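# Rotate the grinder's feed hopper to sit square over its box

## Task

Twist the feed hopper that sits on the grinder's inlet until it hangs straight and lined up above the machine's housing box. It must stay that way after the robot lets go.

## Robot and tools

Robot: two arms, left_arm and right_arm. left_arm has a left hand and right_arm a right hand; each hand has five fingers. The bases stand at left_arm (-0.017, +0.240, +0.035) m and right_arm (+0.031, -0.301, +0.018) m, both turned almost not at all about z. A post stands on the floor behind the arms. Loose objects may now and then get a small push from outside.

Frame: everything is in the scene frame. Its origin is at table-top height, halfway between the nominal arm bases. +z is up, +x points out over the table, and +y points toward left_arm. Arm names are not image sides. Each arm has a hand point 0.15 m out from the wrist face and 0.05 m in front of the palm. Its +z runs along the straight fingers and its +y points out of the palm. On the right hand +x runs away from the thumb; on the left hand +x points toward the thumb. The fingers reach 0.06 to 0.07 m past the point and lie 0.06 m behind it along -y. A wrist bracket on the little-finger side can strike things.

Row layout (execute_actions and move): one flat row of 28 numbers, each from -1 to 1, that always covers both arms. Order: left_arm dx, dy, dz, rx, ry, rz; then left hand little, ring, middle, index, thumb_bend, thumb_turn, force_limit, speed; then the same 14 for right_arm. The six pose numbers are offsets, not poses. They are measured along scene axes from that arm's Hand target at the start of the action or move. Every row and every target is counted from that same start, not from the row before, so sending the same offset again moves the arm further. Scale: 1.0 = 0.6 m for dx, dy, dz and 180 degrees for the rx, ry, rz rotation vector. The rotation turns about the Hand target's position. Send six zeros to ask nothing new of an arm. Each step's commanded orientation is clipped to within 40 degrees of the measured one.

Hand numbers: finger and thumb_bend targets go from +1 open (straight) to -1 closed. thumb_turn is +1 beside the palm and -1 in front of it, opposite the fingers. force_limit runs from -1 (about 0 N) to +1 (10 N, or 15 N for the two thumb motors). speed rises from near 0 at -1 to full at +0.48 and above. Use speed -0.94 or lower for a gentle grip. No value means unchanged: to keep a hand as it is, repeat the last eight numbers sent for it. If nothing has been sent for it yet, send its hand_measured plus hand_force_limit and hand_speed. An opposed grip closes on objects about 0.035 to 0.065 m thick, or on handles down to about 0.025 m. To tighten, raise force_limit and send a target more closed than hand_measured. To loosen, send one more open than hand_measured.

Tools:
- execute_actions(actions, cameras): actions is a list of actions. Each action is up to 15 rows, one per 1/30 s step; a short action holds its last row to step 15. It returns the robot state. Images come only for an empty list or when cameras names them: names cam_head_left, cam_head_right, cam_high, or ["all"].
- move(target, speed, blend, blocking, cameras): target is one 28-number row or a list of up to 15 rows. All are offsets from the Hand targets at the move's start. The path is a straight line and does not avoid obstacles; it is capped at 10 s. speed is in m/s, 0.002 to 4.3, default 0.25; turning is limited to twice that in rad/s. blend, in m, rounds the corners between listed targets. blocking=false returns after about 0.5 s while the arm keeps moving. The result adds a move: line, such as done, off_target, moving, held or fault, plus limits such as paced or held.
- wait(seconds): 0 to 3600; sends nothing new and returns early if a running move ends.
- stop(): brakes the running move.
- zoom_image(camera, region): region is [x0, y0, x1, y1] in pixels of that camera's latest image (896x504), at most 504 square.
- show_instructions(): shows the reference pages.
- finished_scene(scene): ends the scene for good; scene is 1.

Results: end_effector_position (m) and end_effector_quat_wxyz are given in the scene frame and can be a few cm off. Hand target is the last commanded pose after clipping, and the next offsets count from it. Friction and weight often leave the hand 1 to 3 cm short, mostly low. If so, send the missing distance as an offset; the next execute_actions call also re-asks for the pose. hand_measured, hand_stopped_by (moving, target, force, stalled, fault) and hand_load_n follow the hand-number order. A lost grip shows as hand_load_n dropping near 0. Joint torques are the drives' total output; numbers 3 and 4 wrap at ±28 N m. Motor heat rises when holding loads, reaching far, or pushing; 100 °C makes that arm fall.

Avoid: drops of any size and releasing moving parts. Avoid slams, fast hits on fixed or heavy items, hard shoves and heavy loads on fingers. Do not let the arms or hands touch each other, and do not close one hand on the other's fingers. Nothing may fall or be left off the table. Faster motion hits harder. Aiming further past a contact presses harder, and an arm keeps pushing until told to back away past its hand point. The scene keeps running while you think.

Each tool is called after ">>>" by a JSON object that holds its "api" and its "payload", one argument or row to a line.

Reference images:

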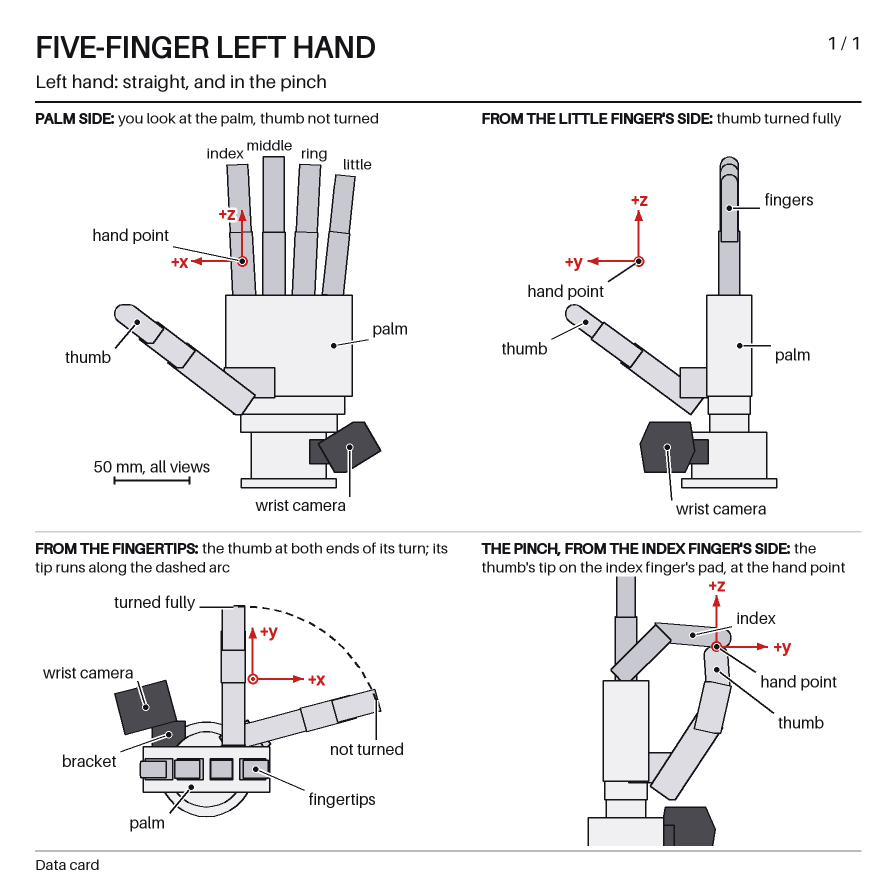

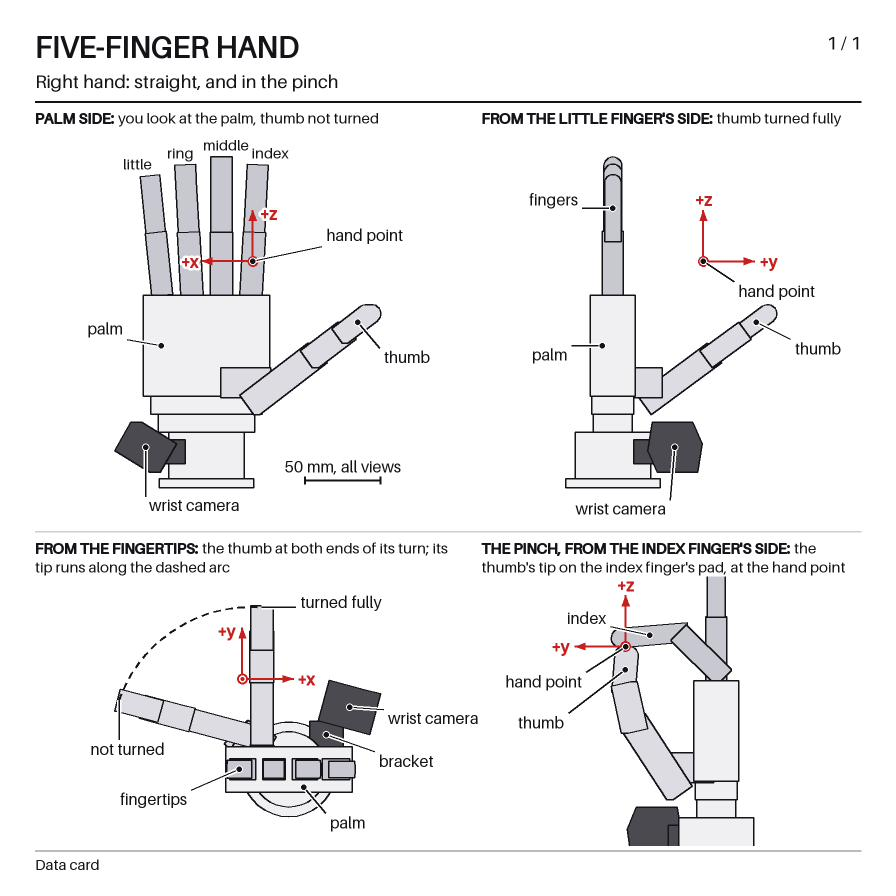

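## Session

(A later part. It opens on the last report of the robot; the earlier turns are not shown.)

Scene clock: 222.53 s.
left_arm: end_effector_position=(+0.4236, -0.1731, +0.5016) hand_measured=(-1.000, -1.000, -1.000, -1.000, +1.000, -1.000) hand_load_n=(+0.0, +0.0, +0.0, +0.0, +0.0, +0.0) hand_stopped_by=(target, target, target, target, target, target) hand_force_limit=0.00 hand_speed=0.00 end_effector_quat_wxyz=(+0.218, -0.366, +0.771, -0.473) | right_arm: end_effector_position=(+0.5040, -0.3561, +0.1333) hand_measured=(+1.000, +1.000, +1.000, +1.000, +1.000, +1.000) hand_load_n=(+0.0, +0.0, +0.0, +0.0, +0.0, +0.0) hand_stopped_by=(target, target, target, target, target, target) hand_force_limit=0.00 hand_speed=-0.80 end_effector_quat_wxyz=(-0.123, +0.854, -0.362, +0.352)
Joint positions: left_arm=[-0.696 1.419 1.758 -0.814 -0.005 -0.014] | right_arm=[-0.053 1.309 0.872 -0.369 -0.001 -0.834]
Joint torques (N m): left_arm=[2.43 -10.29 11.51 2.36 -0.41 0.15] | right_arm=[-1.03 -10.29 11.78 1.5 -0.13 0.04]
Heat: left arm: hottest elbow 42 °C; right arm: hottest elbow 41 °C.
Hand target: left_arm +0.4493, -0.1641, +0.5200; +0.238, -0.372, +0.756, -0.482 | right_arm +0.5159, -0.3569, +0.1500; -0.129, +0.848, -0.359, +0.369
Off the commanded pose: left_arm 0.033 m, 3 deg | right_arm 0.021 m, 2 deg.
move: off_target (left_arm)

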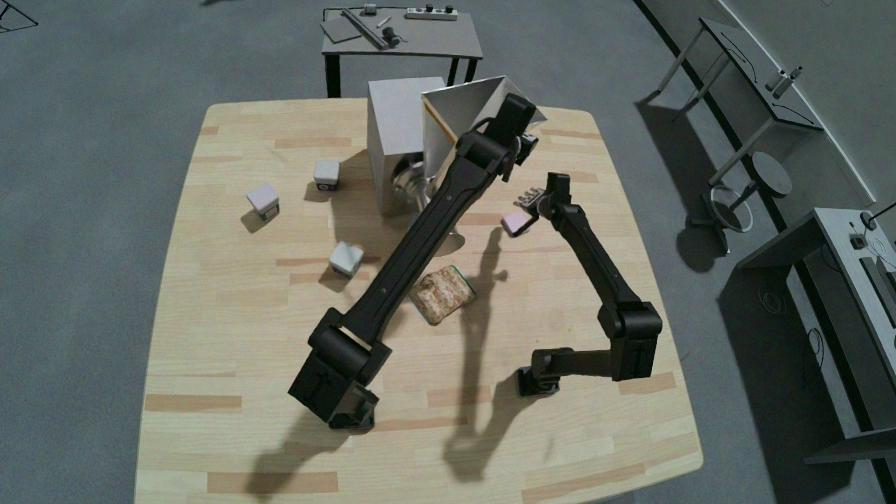

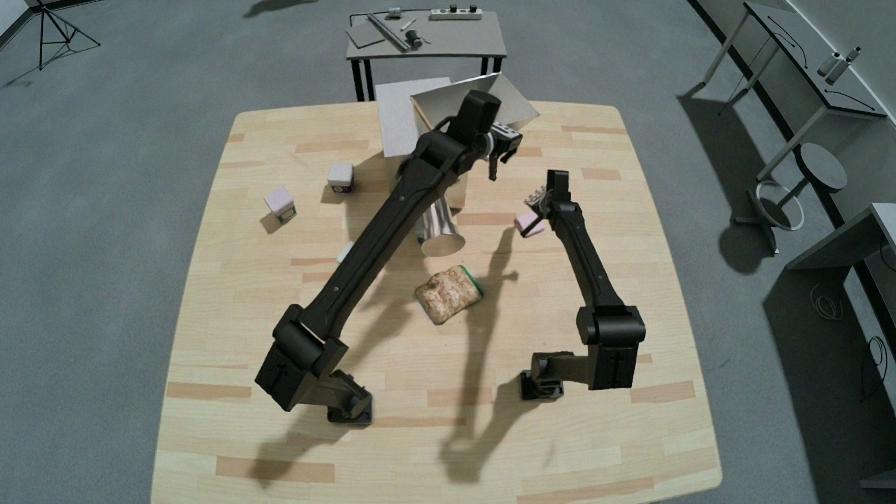

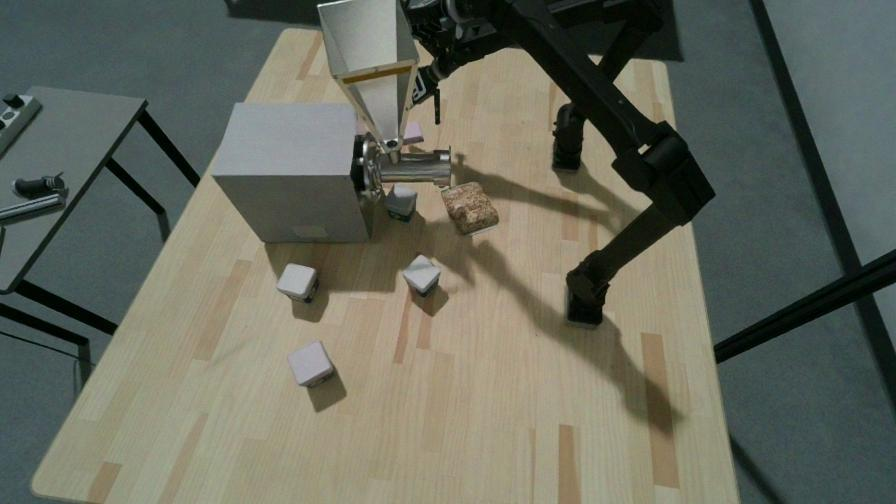

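>>> {"api": "move", "payload": {
  "target": [
    [-0.249,0.2235,0,0,0,0,-1,-1,-1,-1,1,-1,0,0,-0.16,0.045,0.25,0.136,-0.1015,-0.004,1,1,1,1,1,1,0,-0.8],
    [-0.182,0.607,-0.1,0,0,0.208,-1,-1,-1,-1,1,-1,0,0,-0.16,0.2615,0.583,0.272,-0.203,-0.008,-1,-1,-1,-1,1,-1,0,0]
  ],
  "speed": 0.15,
  "cameras": ["all"]
}}

>>> {"api": "zoom_image", "payload": {
  "camera": "cam_high",
  "region": [320, 0, 600, 220]
}}

>>> {"api": "zoom_image", "payload": {
  "camera": "cam_head_left",
  "region": [340, 60, 600, 300]
}}

Scene clock: 254.53 s.
left_arm: end_effector_position=(+0.3400, +0.1966, +0.4571) hand_measured=(-1.000, -1.000, -1.000, -1.000, +1.000, -1.000) hand_load_n=(+0.0, +0.5, +0.0, +0.0, +0.0, +0.0) hand_stopped_by=(target, target, target, target, target, target) hand_force_limit=0.00 hand_speed=0.00 end_effector_quat_wxyz=(-0.374, +0.594, -0.606, +0.375) | right_arm: end_effector_position=(+0.4191, -0.2030, +0.4535) hand_measured=(-1.000, -1.000, -1.000, -1.000, +1.000, -1.000) hand_load_n=(+0.0, +0.0, +0.0, +0.0, +0.0, +0.0) hand_stopped_by=(target, target, target, target, target, target) hand_force_limit=0.00 hand_speed=0.00 end_effector_quat_wxyz=(+0.538, -0.581, +0.450, -0.412)
Joint positions: left_arm=[-0.048 0.757 1.172 -0.87 -0.039 -0.009] | right_arm=[0.107 0.682 0.933 -0.333 -0.163 -0.008]
Joint torques (N m): left_arm=[0.26 -2.55 7.38 2.58 -0.05 0] | right_arm=[-0.56 -2.14 15.9 2.1 -0.02 0.11]
Heat: left arm: hottest elbow 40 °C; right arm: hottest elbow 42 °C.
Hand target: left_arm +0.3401, +0.2001, +0.4602; -0.381, +0.595, -0.597, +0.380 | right_arm +0.4200, -0.2001, +0.4998; +0.561, -0.561, +0.430, -0.431
Off the commanded pose: left_arm 0.004 m, 1 deg | right_arm 0.046 m, 5 deg.
move: off_target (right_arm); target 2's new numbers were sent with right_arm's hand 0.046 m and 5 deg from that target

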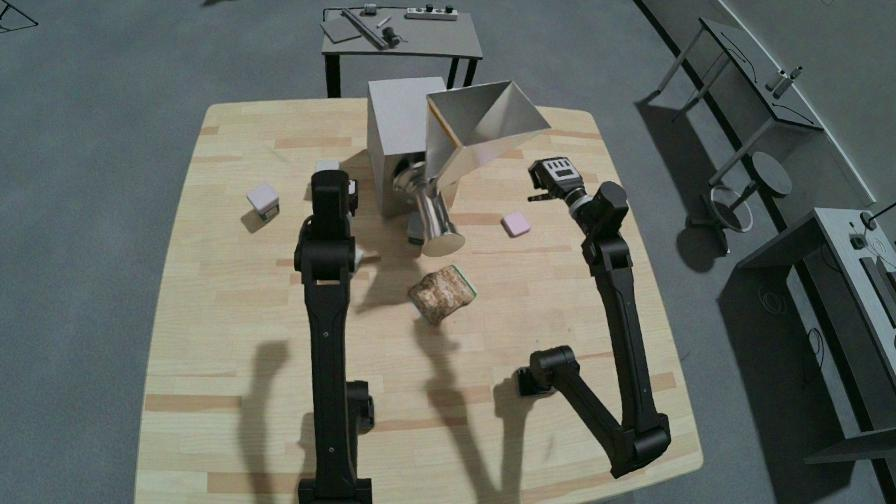

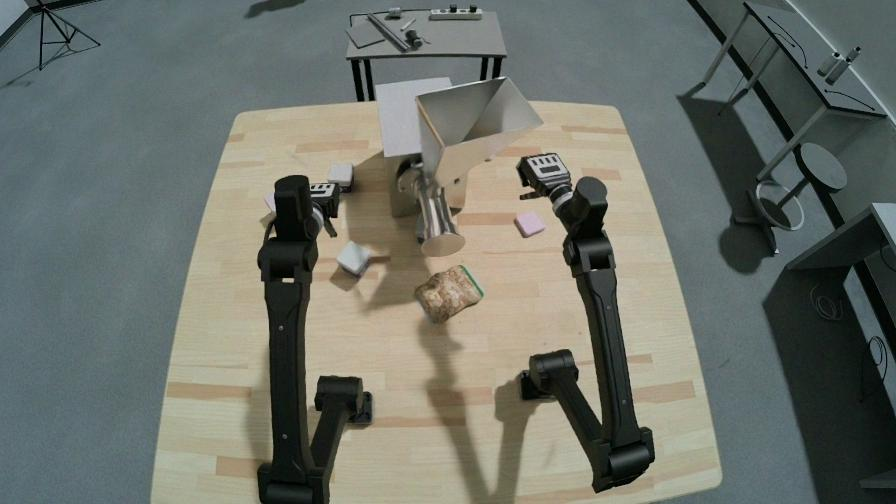

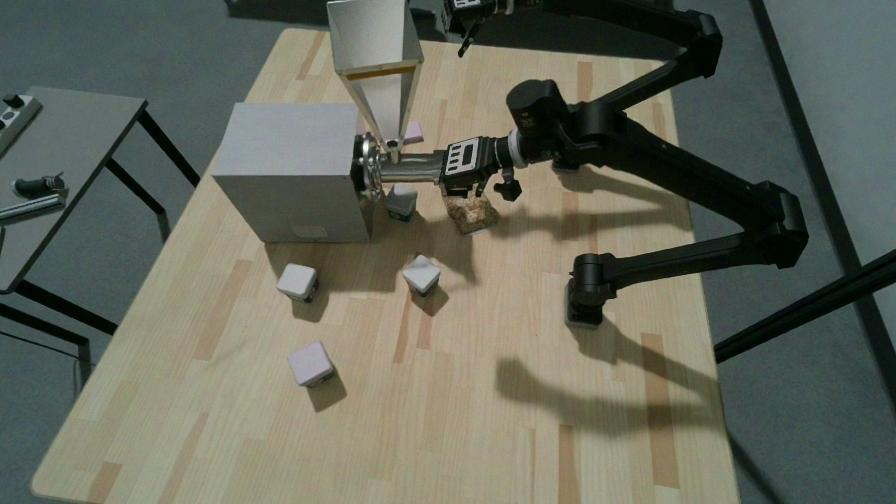

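Scaled by 1.800 from the camera's image (finer frame: 1280x720).

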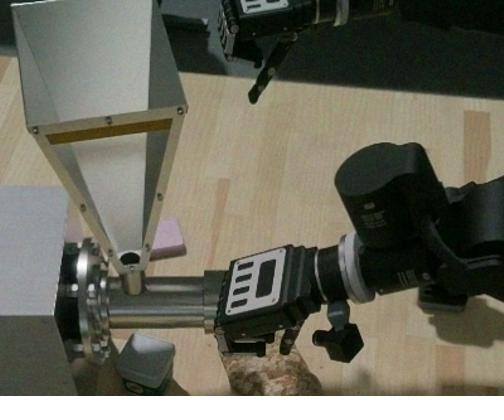

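Scaled by 1.938 from the camera's image (finer frame: 1280x720).

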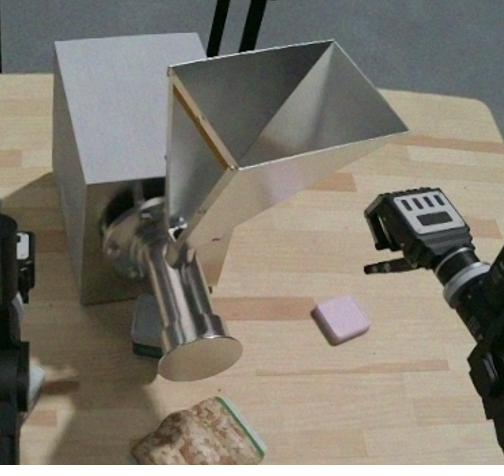

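>>> {"api": "move", "payload": {
  "target": [
    [0,0,0,0,0,0,-1,-1,-1,-1,1,-1,0,0,0.0917,0.0667,0.045,0,0,0.04,-1,-1,-1,-1,1,-1,0,0],
    [0,0,0,0,0,0,-1,-1,-1,-1,1,-1,0,0,0.2333,0.0633,0.045,0,0,0.111,-1,-1,-1,-1,1,-1,0,0]
  ],
  "speed": 0.08,
  "blend": 0.01,
  "cameras": ["all"]
}}

>>> {"api": "zoom_image", "payload": {
  "camera": "cam_high",
  "region": [320, 0, 600, 220]
}}

>>> {"api": "zoom_image", "payload": {
  "camera": "cam_head_left",
  "region": [340, 60, 600, 300]
}}

Scene clock: 267.23 s.
left_arm: end_effector_position=(+0.3400, +0.1966, +0.4571) hand_measured=(-1.000, -1.000, -1.000, -1.000, +1.000, -1.000) hand_load_n=(+0.0, +0.0, +0.0, +0.0, +0.0, +0.0) hand_stopped_by=(target, target, target, target, target, target) hand_force_limit=0.00 hand_speed=0.00 end_effector_quat_wxyz=(-0.374, +0.594, -0.606, +0.375) | right_arm: end_effector_position=(+0.5494, -0.1610, +0.4857) hand_measured=(-1.000, -1.000, -1.000, -1.000, +1.000, -1.000) hand_load_n=(+0.0, +0.0, +0.0, -0.5, +0.0, +0.0) hand_stopped_by=(target, target, target, target, target, target) hand_force_limit=0.00 hand_speed=0.00 end_effector_quat_wxyz=(+0.614, -0.642, +0.346, -0.303)
Joint positions: left_arm=[-0.048 0.757 1.172 -0.87 -0.039 -0.009] | right_arm=[0.021 1.149 1.256 -0.184 -0.608 -0.008]
Joint torques (N m): left_arm=[0.32 -2.55 7.38 2.56 -0.06 0.01] | right_arm=[-1.14 -7.53 16.55 2.19 -0.05 0.12]
Heat: left arm: hottest elbow 39 °C; right arm: hottest elbow 43 °C.
Hand target: left_arm +0.3401, +0.2001, +0.4602; -0.381, +0.595, -0.597, +0.380 | right_arm +0.5599, -0.1619, +0.5265; +0.627, -0.627, +0.327, -0.327
Off the commanded pose: left_arm 0.005 m, 1 deg | right_arm 0.042 m, 4 deg.
move: off_target (right_arm)

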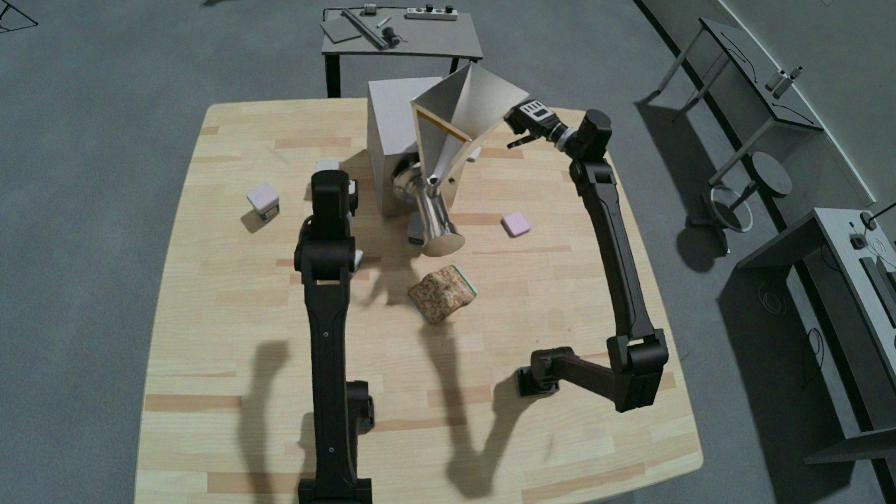

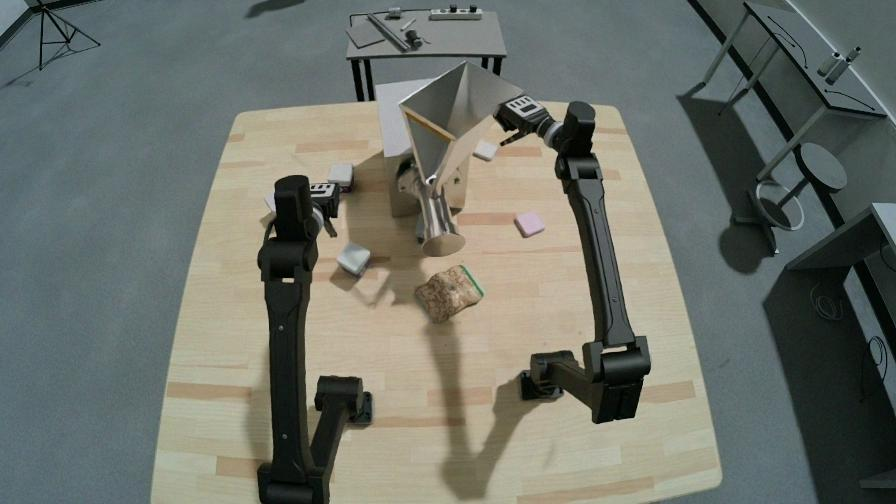

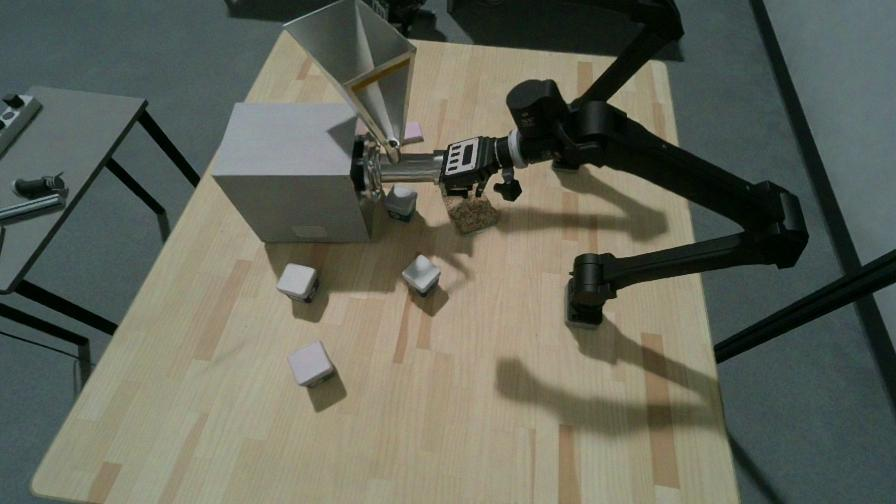

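Scaled by 1.800 from the camera's image (finer frame: 1280x720).

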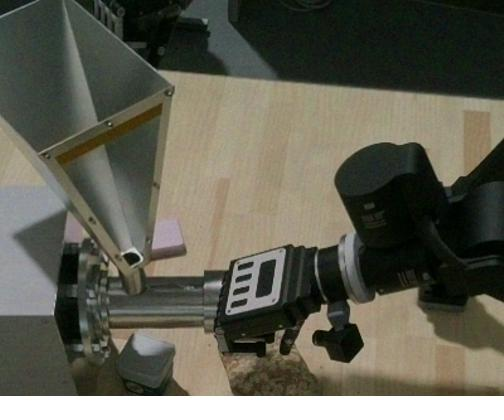

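Scaled by 1.938 from the camera's image (finer frame: 1280x720).

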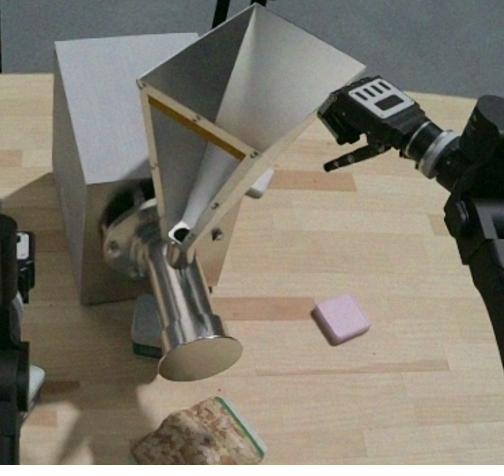

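>>> {"api": "move", "payload": {
  "target": [
    [0,0,0,0,0,0,-1,-1,-1,-1,1,-1,0,0,0.125,0.0367,0,0,0,0.083,-1,-1,-1,-1,1,-1,0,0]
  ],
  "speed": 0.08,
  "cameras": ["all"]
}}

>>> {"api": "zoom_image", "payload": {
  "camera": "cam_high",
  "region": [240, 0, 520, 220]
}}

>>> {"api": "zoom_image", "payload": {
  "camera": "cam_head_left",
  "region": [340, 60, 600, 300]
}}

Scene clock: 273.93 s.
left_arm: end_effector_position=(+0.3400, +0.1966, +0.4571) hand_measured=(-1.000, -1.000, -1.000, -1.000, +1.000, -1.000) hand_load_n=(+0.0, +0.0, +0.0, +0.0, +0.0, +0.5) hand_stopped_by=(target, target, target, target, target, target) hand_force_limit=0.00 hand_speed=0.00 end_effector_quat_wxyz=(-0.374, +0.594, -0.606, +0.375) | right_arm: end_effector_position=(+0.6278, -0.1444, +0.4871) hand_measured=(-1.000, -1.000, -1.000, -1.000, +1.000, -1.000) hand_load_n=(+0.0, +0.0, +0.5, -0.5, +0.0, +0.0) hand_stopped_by=(target, target, target, target, target, target) hand_force_limit=0.00 hand_speed=0.00 end_effector_quat_wxyz=(+0.653, -0.673, +0.269, -0.220)
Joint positions: left_arm=[-0.048 0.757 1.172 -0.87 -0.039 -0.009] | right_arm=[-0.009 1.452 1.527 -0.156 -0.885 -0.008]
Joint torques (N m): left_arm=[0.26 -2.49 7.39 2.58 -0.05 0.01] | right_arm=[-0.97 -12.63 16.69 2.03 -0.19 0.14]
Heat: left arm: hottest elbow 39 °C; right arm: hottest elbow 44 °C.
Hand target: left_arm +0.3401, +0.2001, +0.4602; -0.381, +0.595, -0.597, +0.380 | right_arm +0.6349, -0.1399, +0.5268; +0.664, -0.664, +0.242, -0.243
Off the commanded pose: left_arm 0.005 m, 1 deg | right_arm 0.040 m, 4 deg.
move: off_target (right_arm)

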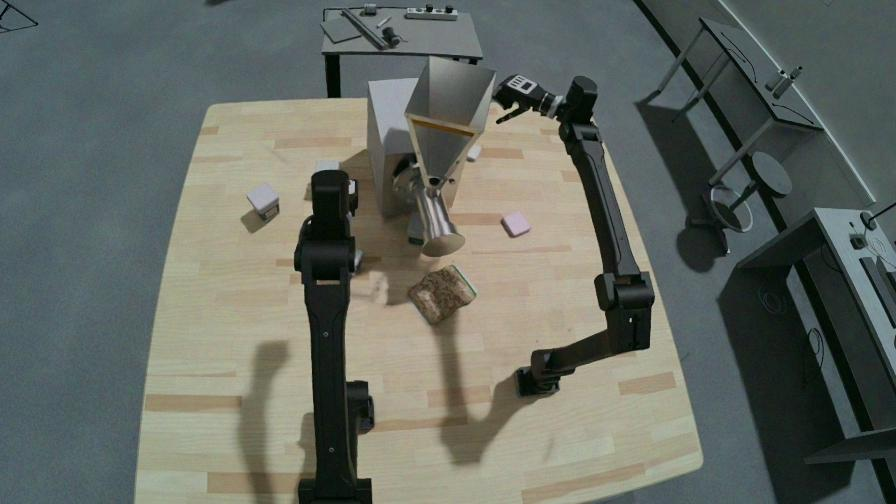

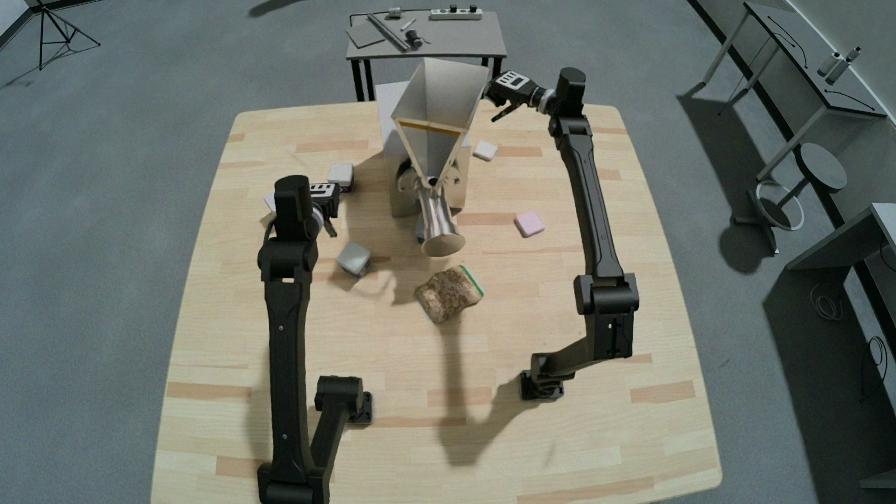

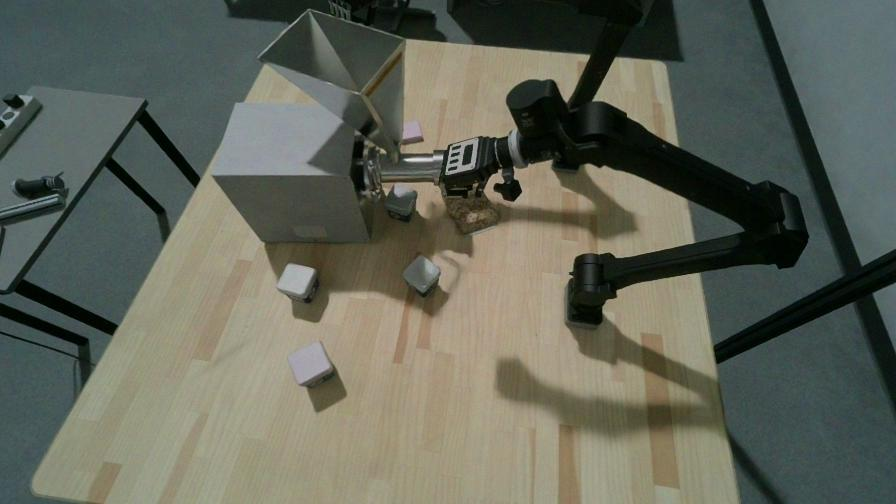

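Scaled by 1.800 from the camera's image (finer frame: 1280x720).

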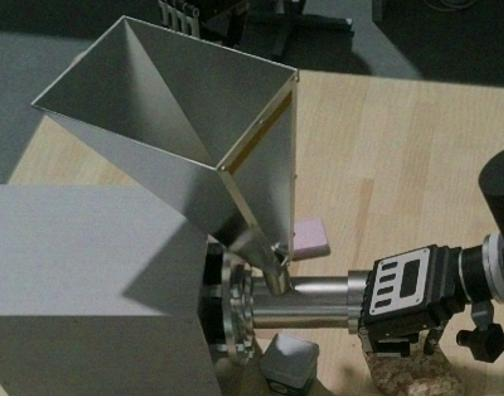

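Scaled by 1.938 from the camera's image (finer frame: 1280x720).

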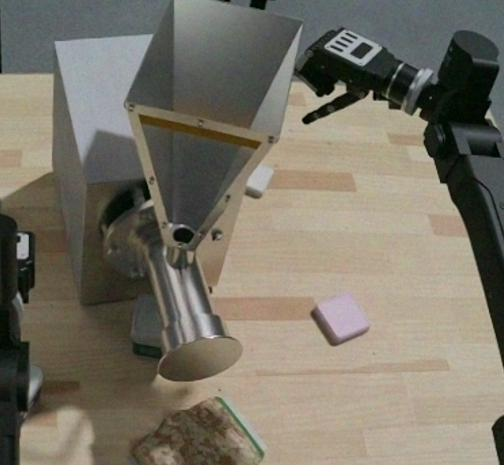

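>>> {"api": "move", "payload": {
  "target": [
    [0,0,0,0,0,0,-1,-1,-1,-1,1,-1,0,0,0.07,0.0517,0,0,0,0.039,-1,-1,-1,-1,1,-1,0,0]
  ],
  "speed": 0.06,
  "cameras": ["all"]
}}

>>> {"api": "zoom_image", "payload": {
  "camera": "cam_high",
  "region": [200, 0, 480, 220]
}}

>>> {"api": "zoom_image", "payload": {
  "camera": "cam_head_left",
  "region": [340, 40, 600, 280]
}}

Scene clock: 286.40 s.
left_arm: end_effector_position=(+0.3400, +0.1966, +0.4571) hand_measured=(-1.000, -1.000, -1.000, -1.000, +1.000, -1.000) hand_load_n=(+0.0, +0.0, +0.0, +0.0, +0.0, +0.0) hand_stopped_by=(target, target, target, target, target, target) hand_force_limit=0.00 hand_speed=0.00 end_effector_quat_wxyz=(-0.374, +0.594, -0.606, +0.375) | right_arm: end_effector_position=(+0.6760, -0.1227, +0.4914) hand_measured=(-1.000, -1.000, -1.000, -1.000, +1.000, -1.000) hand_load_n=(+0.0, +0.0, +0.0, -0.5, +0.0, +0.0) hand_stopped_by=(target, target, target, target, target, target) hand_force_limit=0.00 hand_speed=0.00 end_effector_quat_wxyz=(+0.668, -0.682, +0.226, -0.192)
Joint positions: left_arm=[-0.048 0.757 1.172 -0.87 -0.039 -0.009] | right_arm=[0.015 1.624 1.724 -0.159 -0.969 -0.008]
Joint torques (N m): left_arm=[0.26 -2.49 7.38 2.58 -0.05 0] | right_arm=[0.38 -15.38 16.49 1.16 -0.23 0.17]
Heat: left arm: hottest elbow 38 °C; right arm: hottest elbow 44 °C.
Hand target: left_arm +0.3401, +0.2001, +0.4602; -0.381, +0.595, -0.597, +0.380 | right_arm +0.6770, -0.1090, +0.5266; +0.678, -0.678, +0.201, -0.201
Off the commanded pose: left_arm 0.005 m, 1 deg | right_arm 0.038 m, 3 deg.
move: off_target (right_arm)

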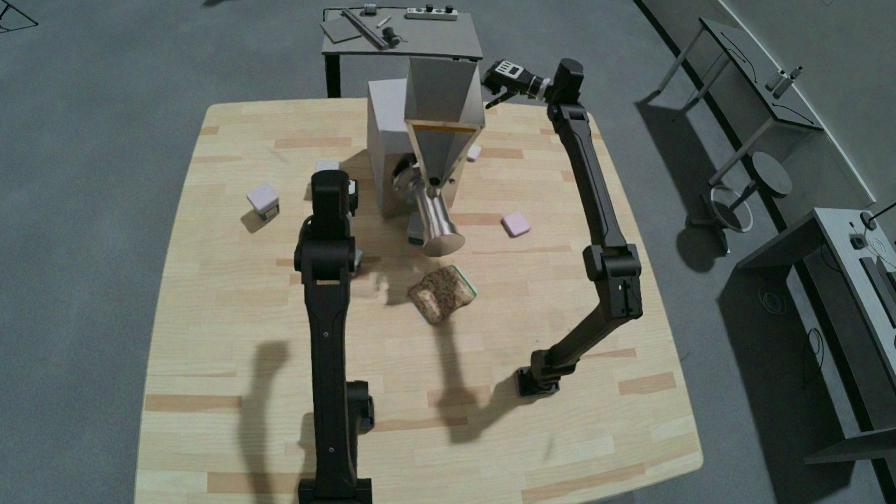

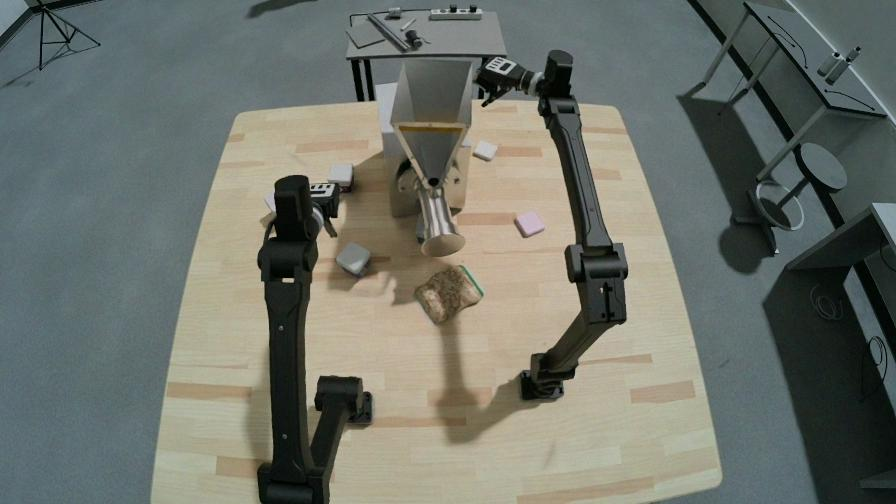

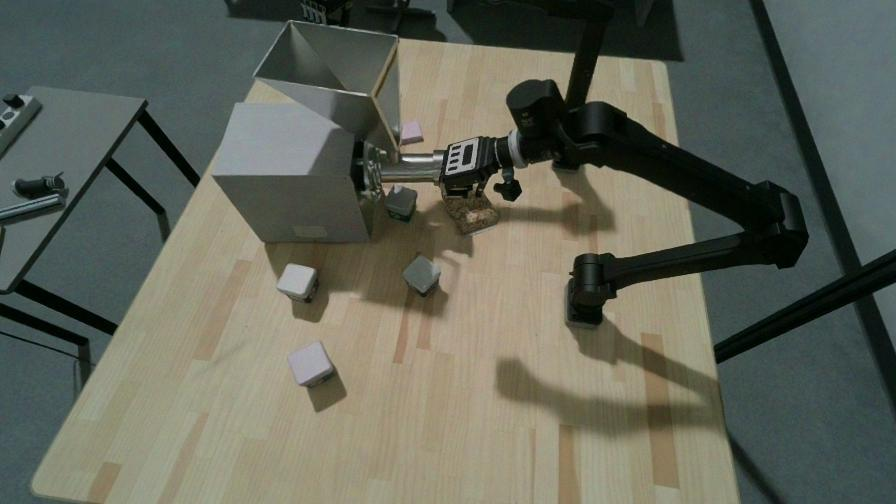

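Scaled by 1.800 from the camera's image (finer frame: 1280x720).

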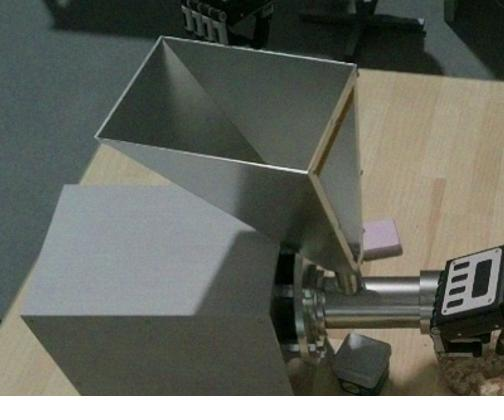

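Scaled by 1.938 from the camera's image (finer frame: 1280x720).

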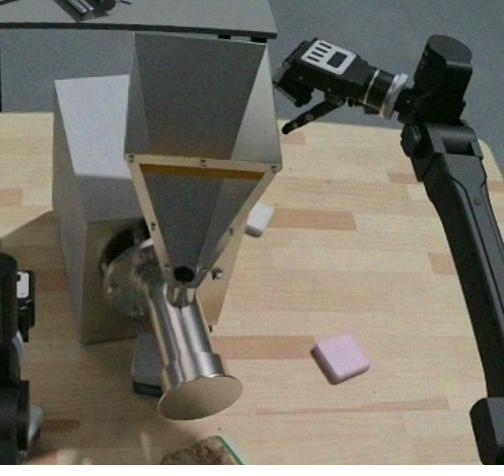

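>>> {"api": "move", "payload": {
  "target": [
    [0,0,0,0,0,0,-1,-1,-1,-1,1,-1,0,0,0.035,0.0383,0,0,0,0.02,-1,-1,-1,-1,1,-1,0,0]
  ],
  "speed": 0.06,
  "cameras": ["all"]
}}

>>> {"api": "zoom_image", "payload": {
  "camera": "cam_high",
  "region": [200, 0, 480, 220]
}}

>>> {"api": "zoom_image", "payload": {
  "camera": "cam_head_left",
  "region": [340, 40, 600, 280]
}}

Scene clock: 294.77 s.
left_arm: end_effector_position=(+0.3400, +0.1966, +0.4571) hand_measured=(-1.000, -1.000, -1.000, -1.000, +1.000, -1.000) hand_load_n=(+0.0, +0.0, +0.0, +0.0, +0.0, +0.0) hand_stopped_by=(target, target, target, target, target, target) hand_force_limit=0.00 hand_speed=0.00 end_effector_quat_wxyz=(-0.374, +0.594, -0.606, +0.375) | right_arm: end_effector_position=(+0.6979, -0.0956, +0.4923) hand_measured=(-1.000, -1.000, -1.000, -1.000, +1.000, -1.000) hand_load_n=(+0.0, +0.0, +0.0, -0.5, +0.0, +0.0) hand_stopped_by=(target, target, target, target, target, target) hand_force_limit=0.00 hand_speed=0.00 end_effector_quat_wxyz=(+0.675, -0.689, +0.203, -0.169)
Joint positions: left_arm=[-0.048 0.757 1.172 -0.87 -0.039 -0.009] | right_arm=[0.051 1.721 1.849 -0.185 -1.001 -0.007]
Joint torques (N m): left_arm=[0.26 -2.55 7.38 2.56 -0.05 0] | right_arm=[0.15 -16.85 16.32 1.18 -0.29 0.12]
Heat: left arm: hottest elbow 38 °C; right arm: hottest elbow 45 °C.
Hand target: left_arm +0.3401, +0.2001, +0.4602; -0.381, +0.595, -0.597, +0.380 | right_arm +0.6980, -0.0859, +0.5266; +0.684, -0.684, +0.180, -0.180
Off the commanded pose: left_arm 0.005 m, 1 deg | right_arm 0.036 m, 3 deg.
move: off_target (right_arm)

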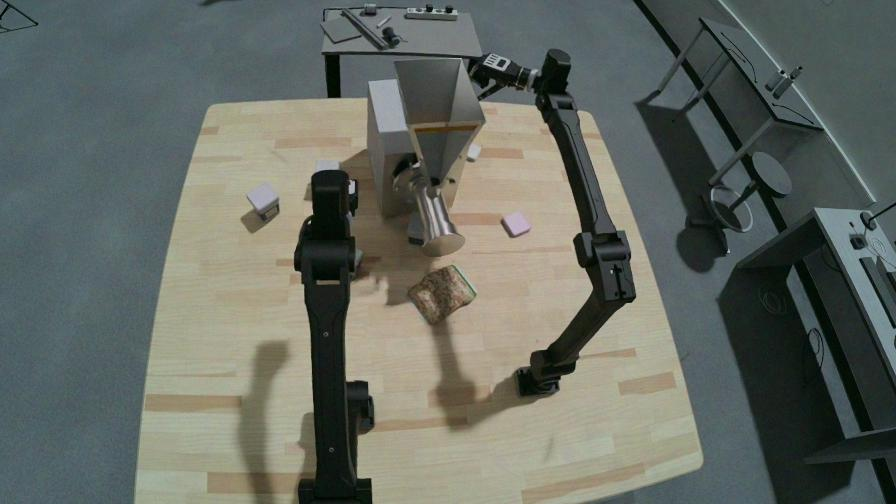

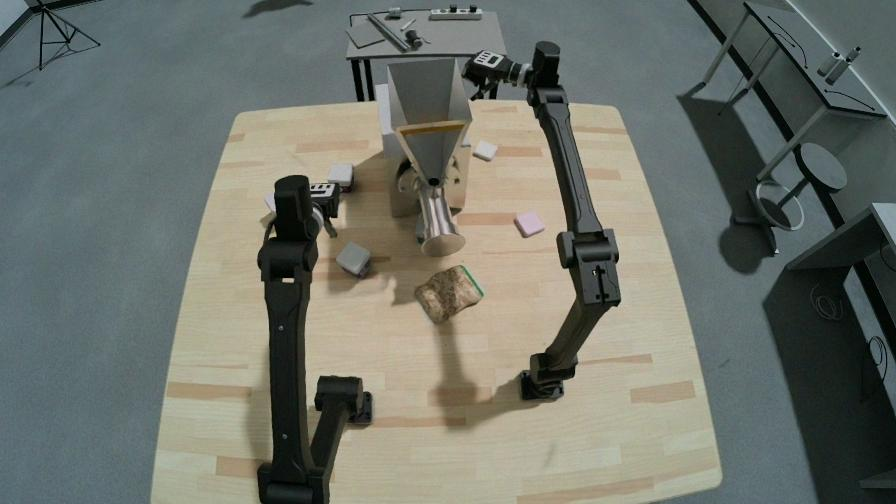

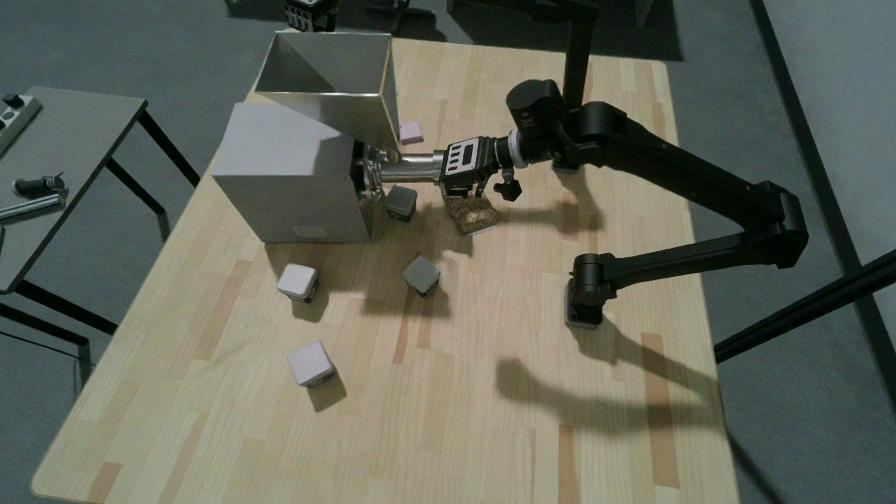

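Scaled by 1.800 from the camera's image (finer frame: 1280x720).

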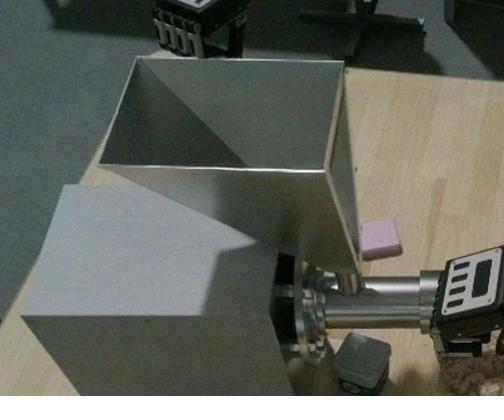

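Scaled by 1.938 from the camera's image (finer frame: 1280x720).

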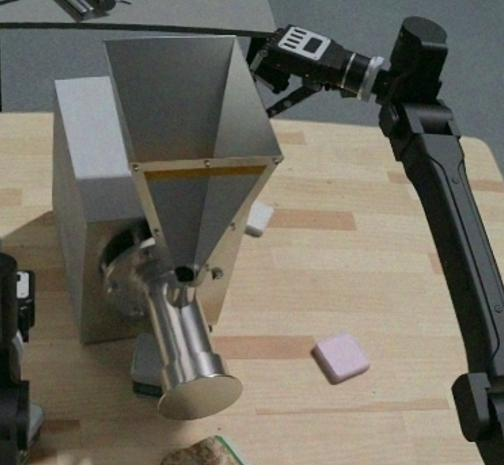

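>>> {"api": "zoom_image", "payload": {
  "camera": "cam_head_left",
  "region": [355, 40, 505, 240]
}}

>>> {"api": "zoom_image", "payload": {
  "camera": "cam_high",
  "region": [200, 20, 410, 190]
}}

>>> {"api": "zoom_image", "payload": {
  "camera": "cam_head_right",
  "region": [355, 40, 505, 240]
}}

Scaled by 2.520 from the camera's image (finer frame: 1280x720).

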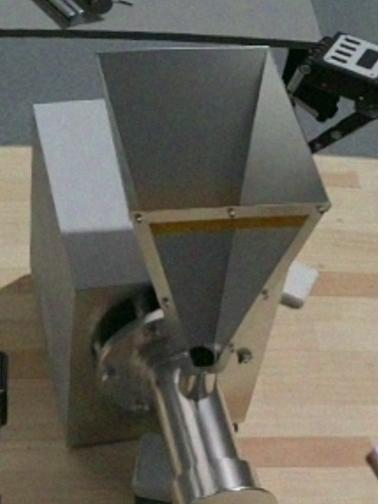

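Scaled by 2.400 from the camera's image (finer frame: 1280x720).

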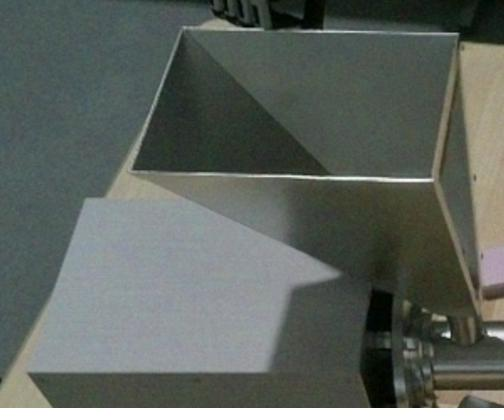

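Scaled by 2.520 from the camera's image (finer frame: 1280x720).

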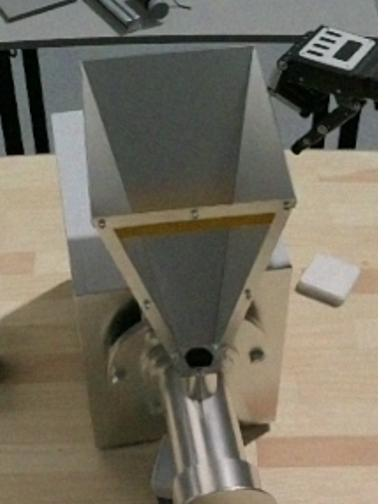

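>>> {"api": "zoom_image", "payload": {
  "camera": "cam_head_left",
  "region": [360, 60, 420, 170]
}}

>>> {"api": "zoom_image", "payload": {
  "camera": "cam_head_left",
  "region": [380, 40, 500, 140]
}}

>>> {"api": "zoom_image", "payload": {
  "camera": "cam_head_right",
  "region": [370, 50, 480, 180]
}}

Scaled by 4.582 from the camera's image (finer frame: 1280x720).

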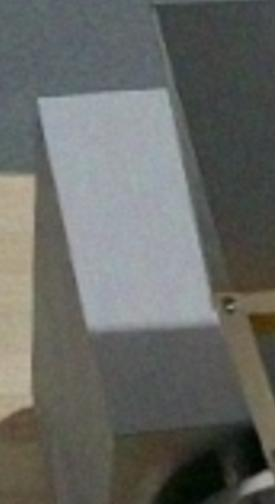

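Scaled by 4.200 from the camera's image (finer frame: 1280x720).

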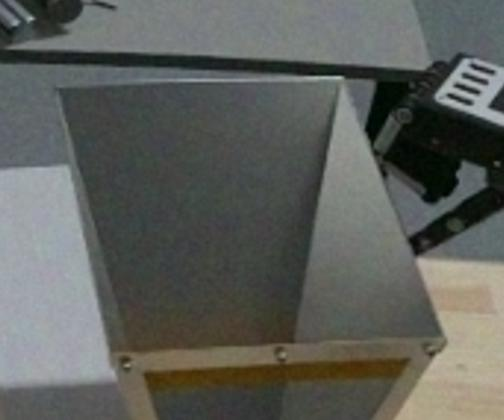

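Scaled by 3.877 from the camera's image (finer frame: 1280x720).

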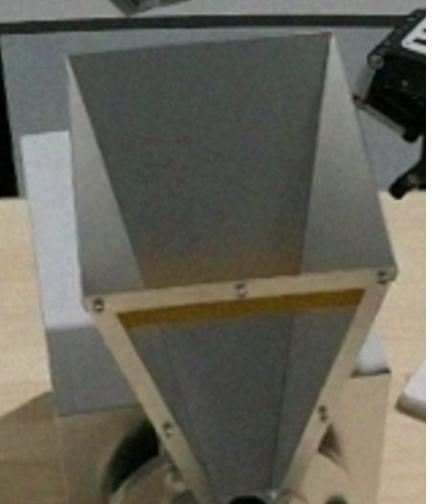

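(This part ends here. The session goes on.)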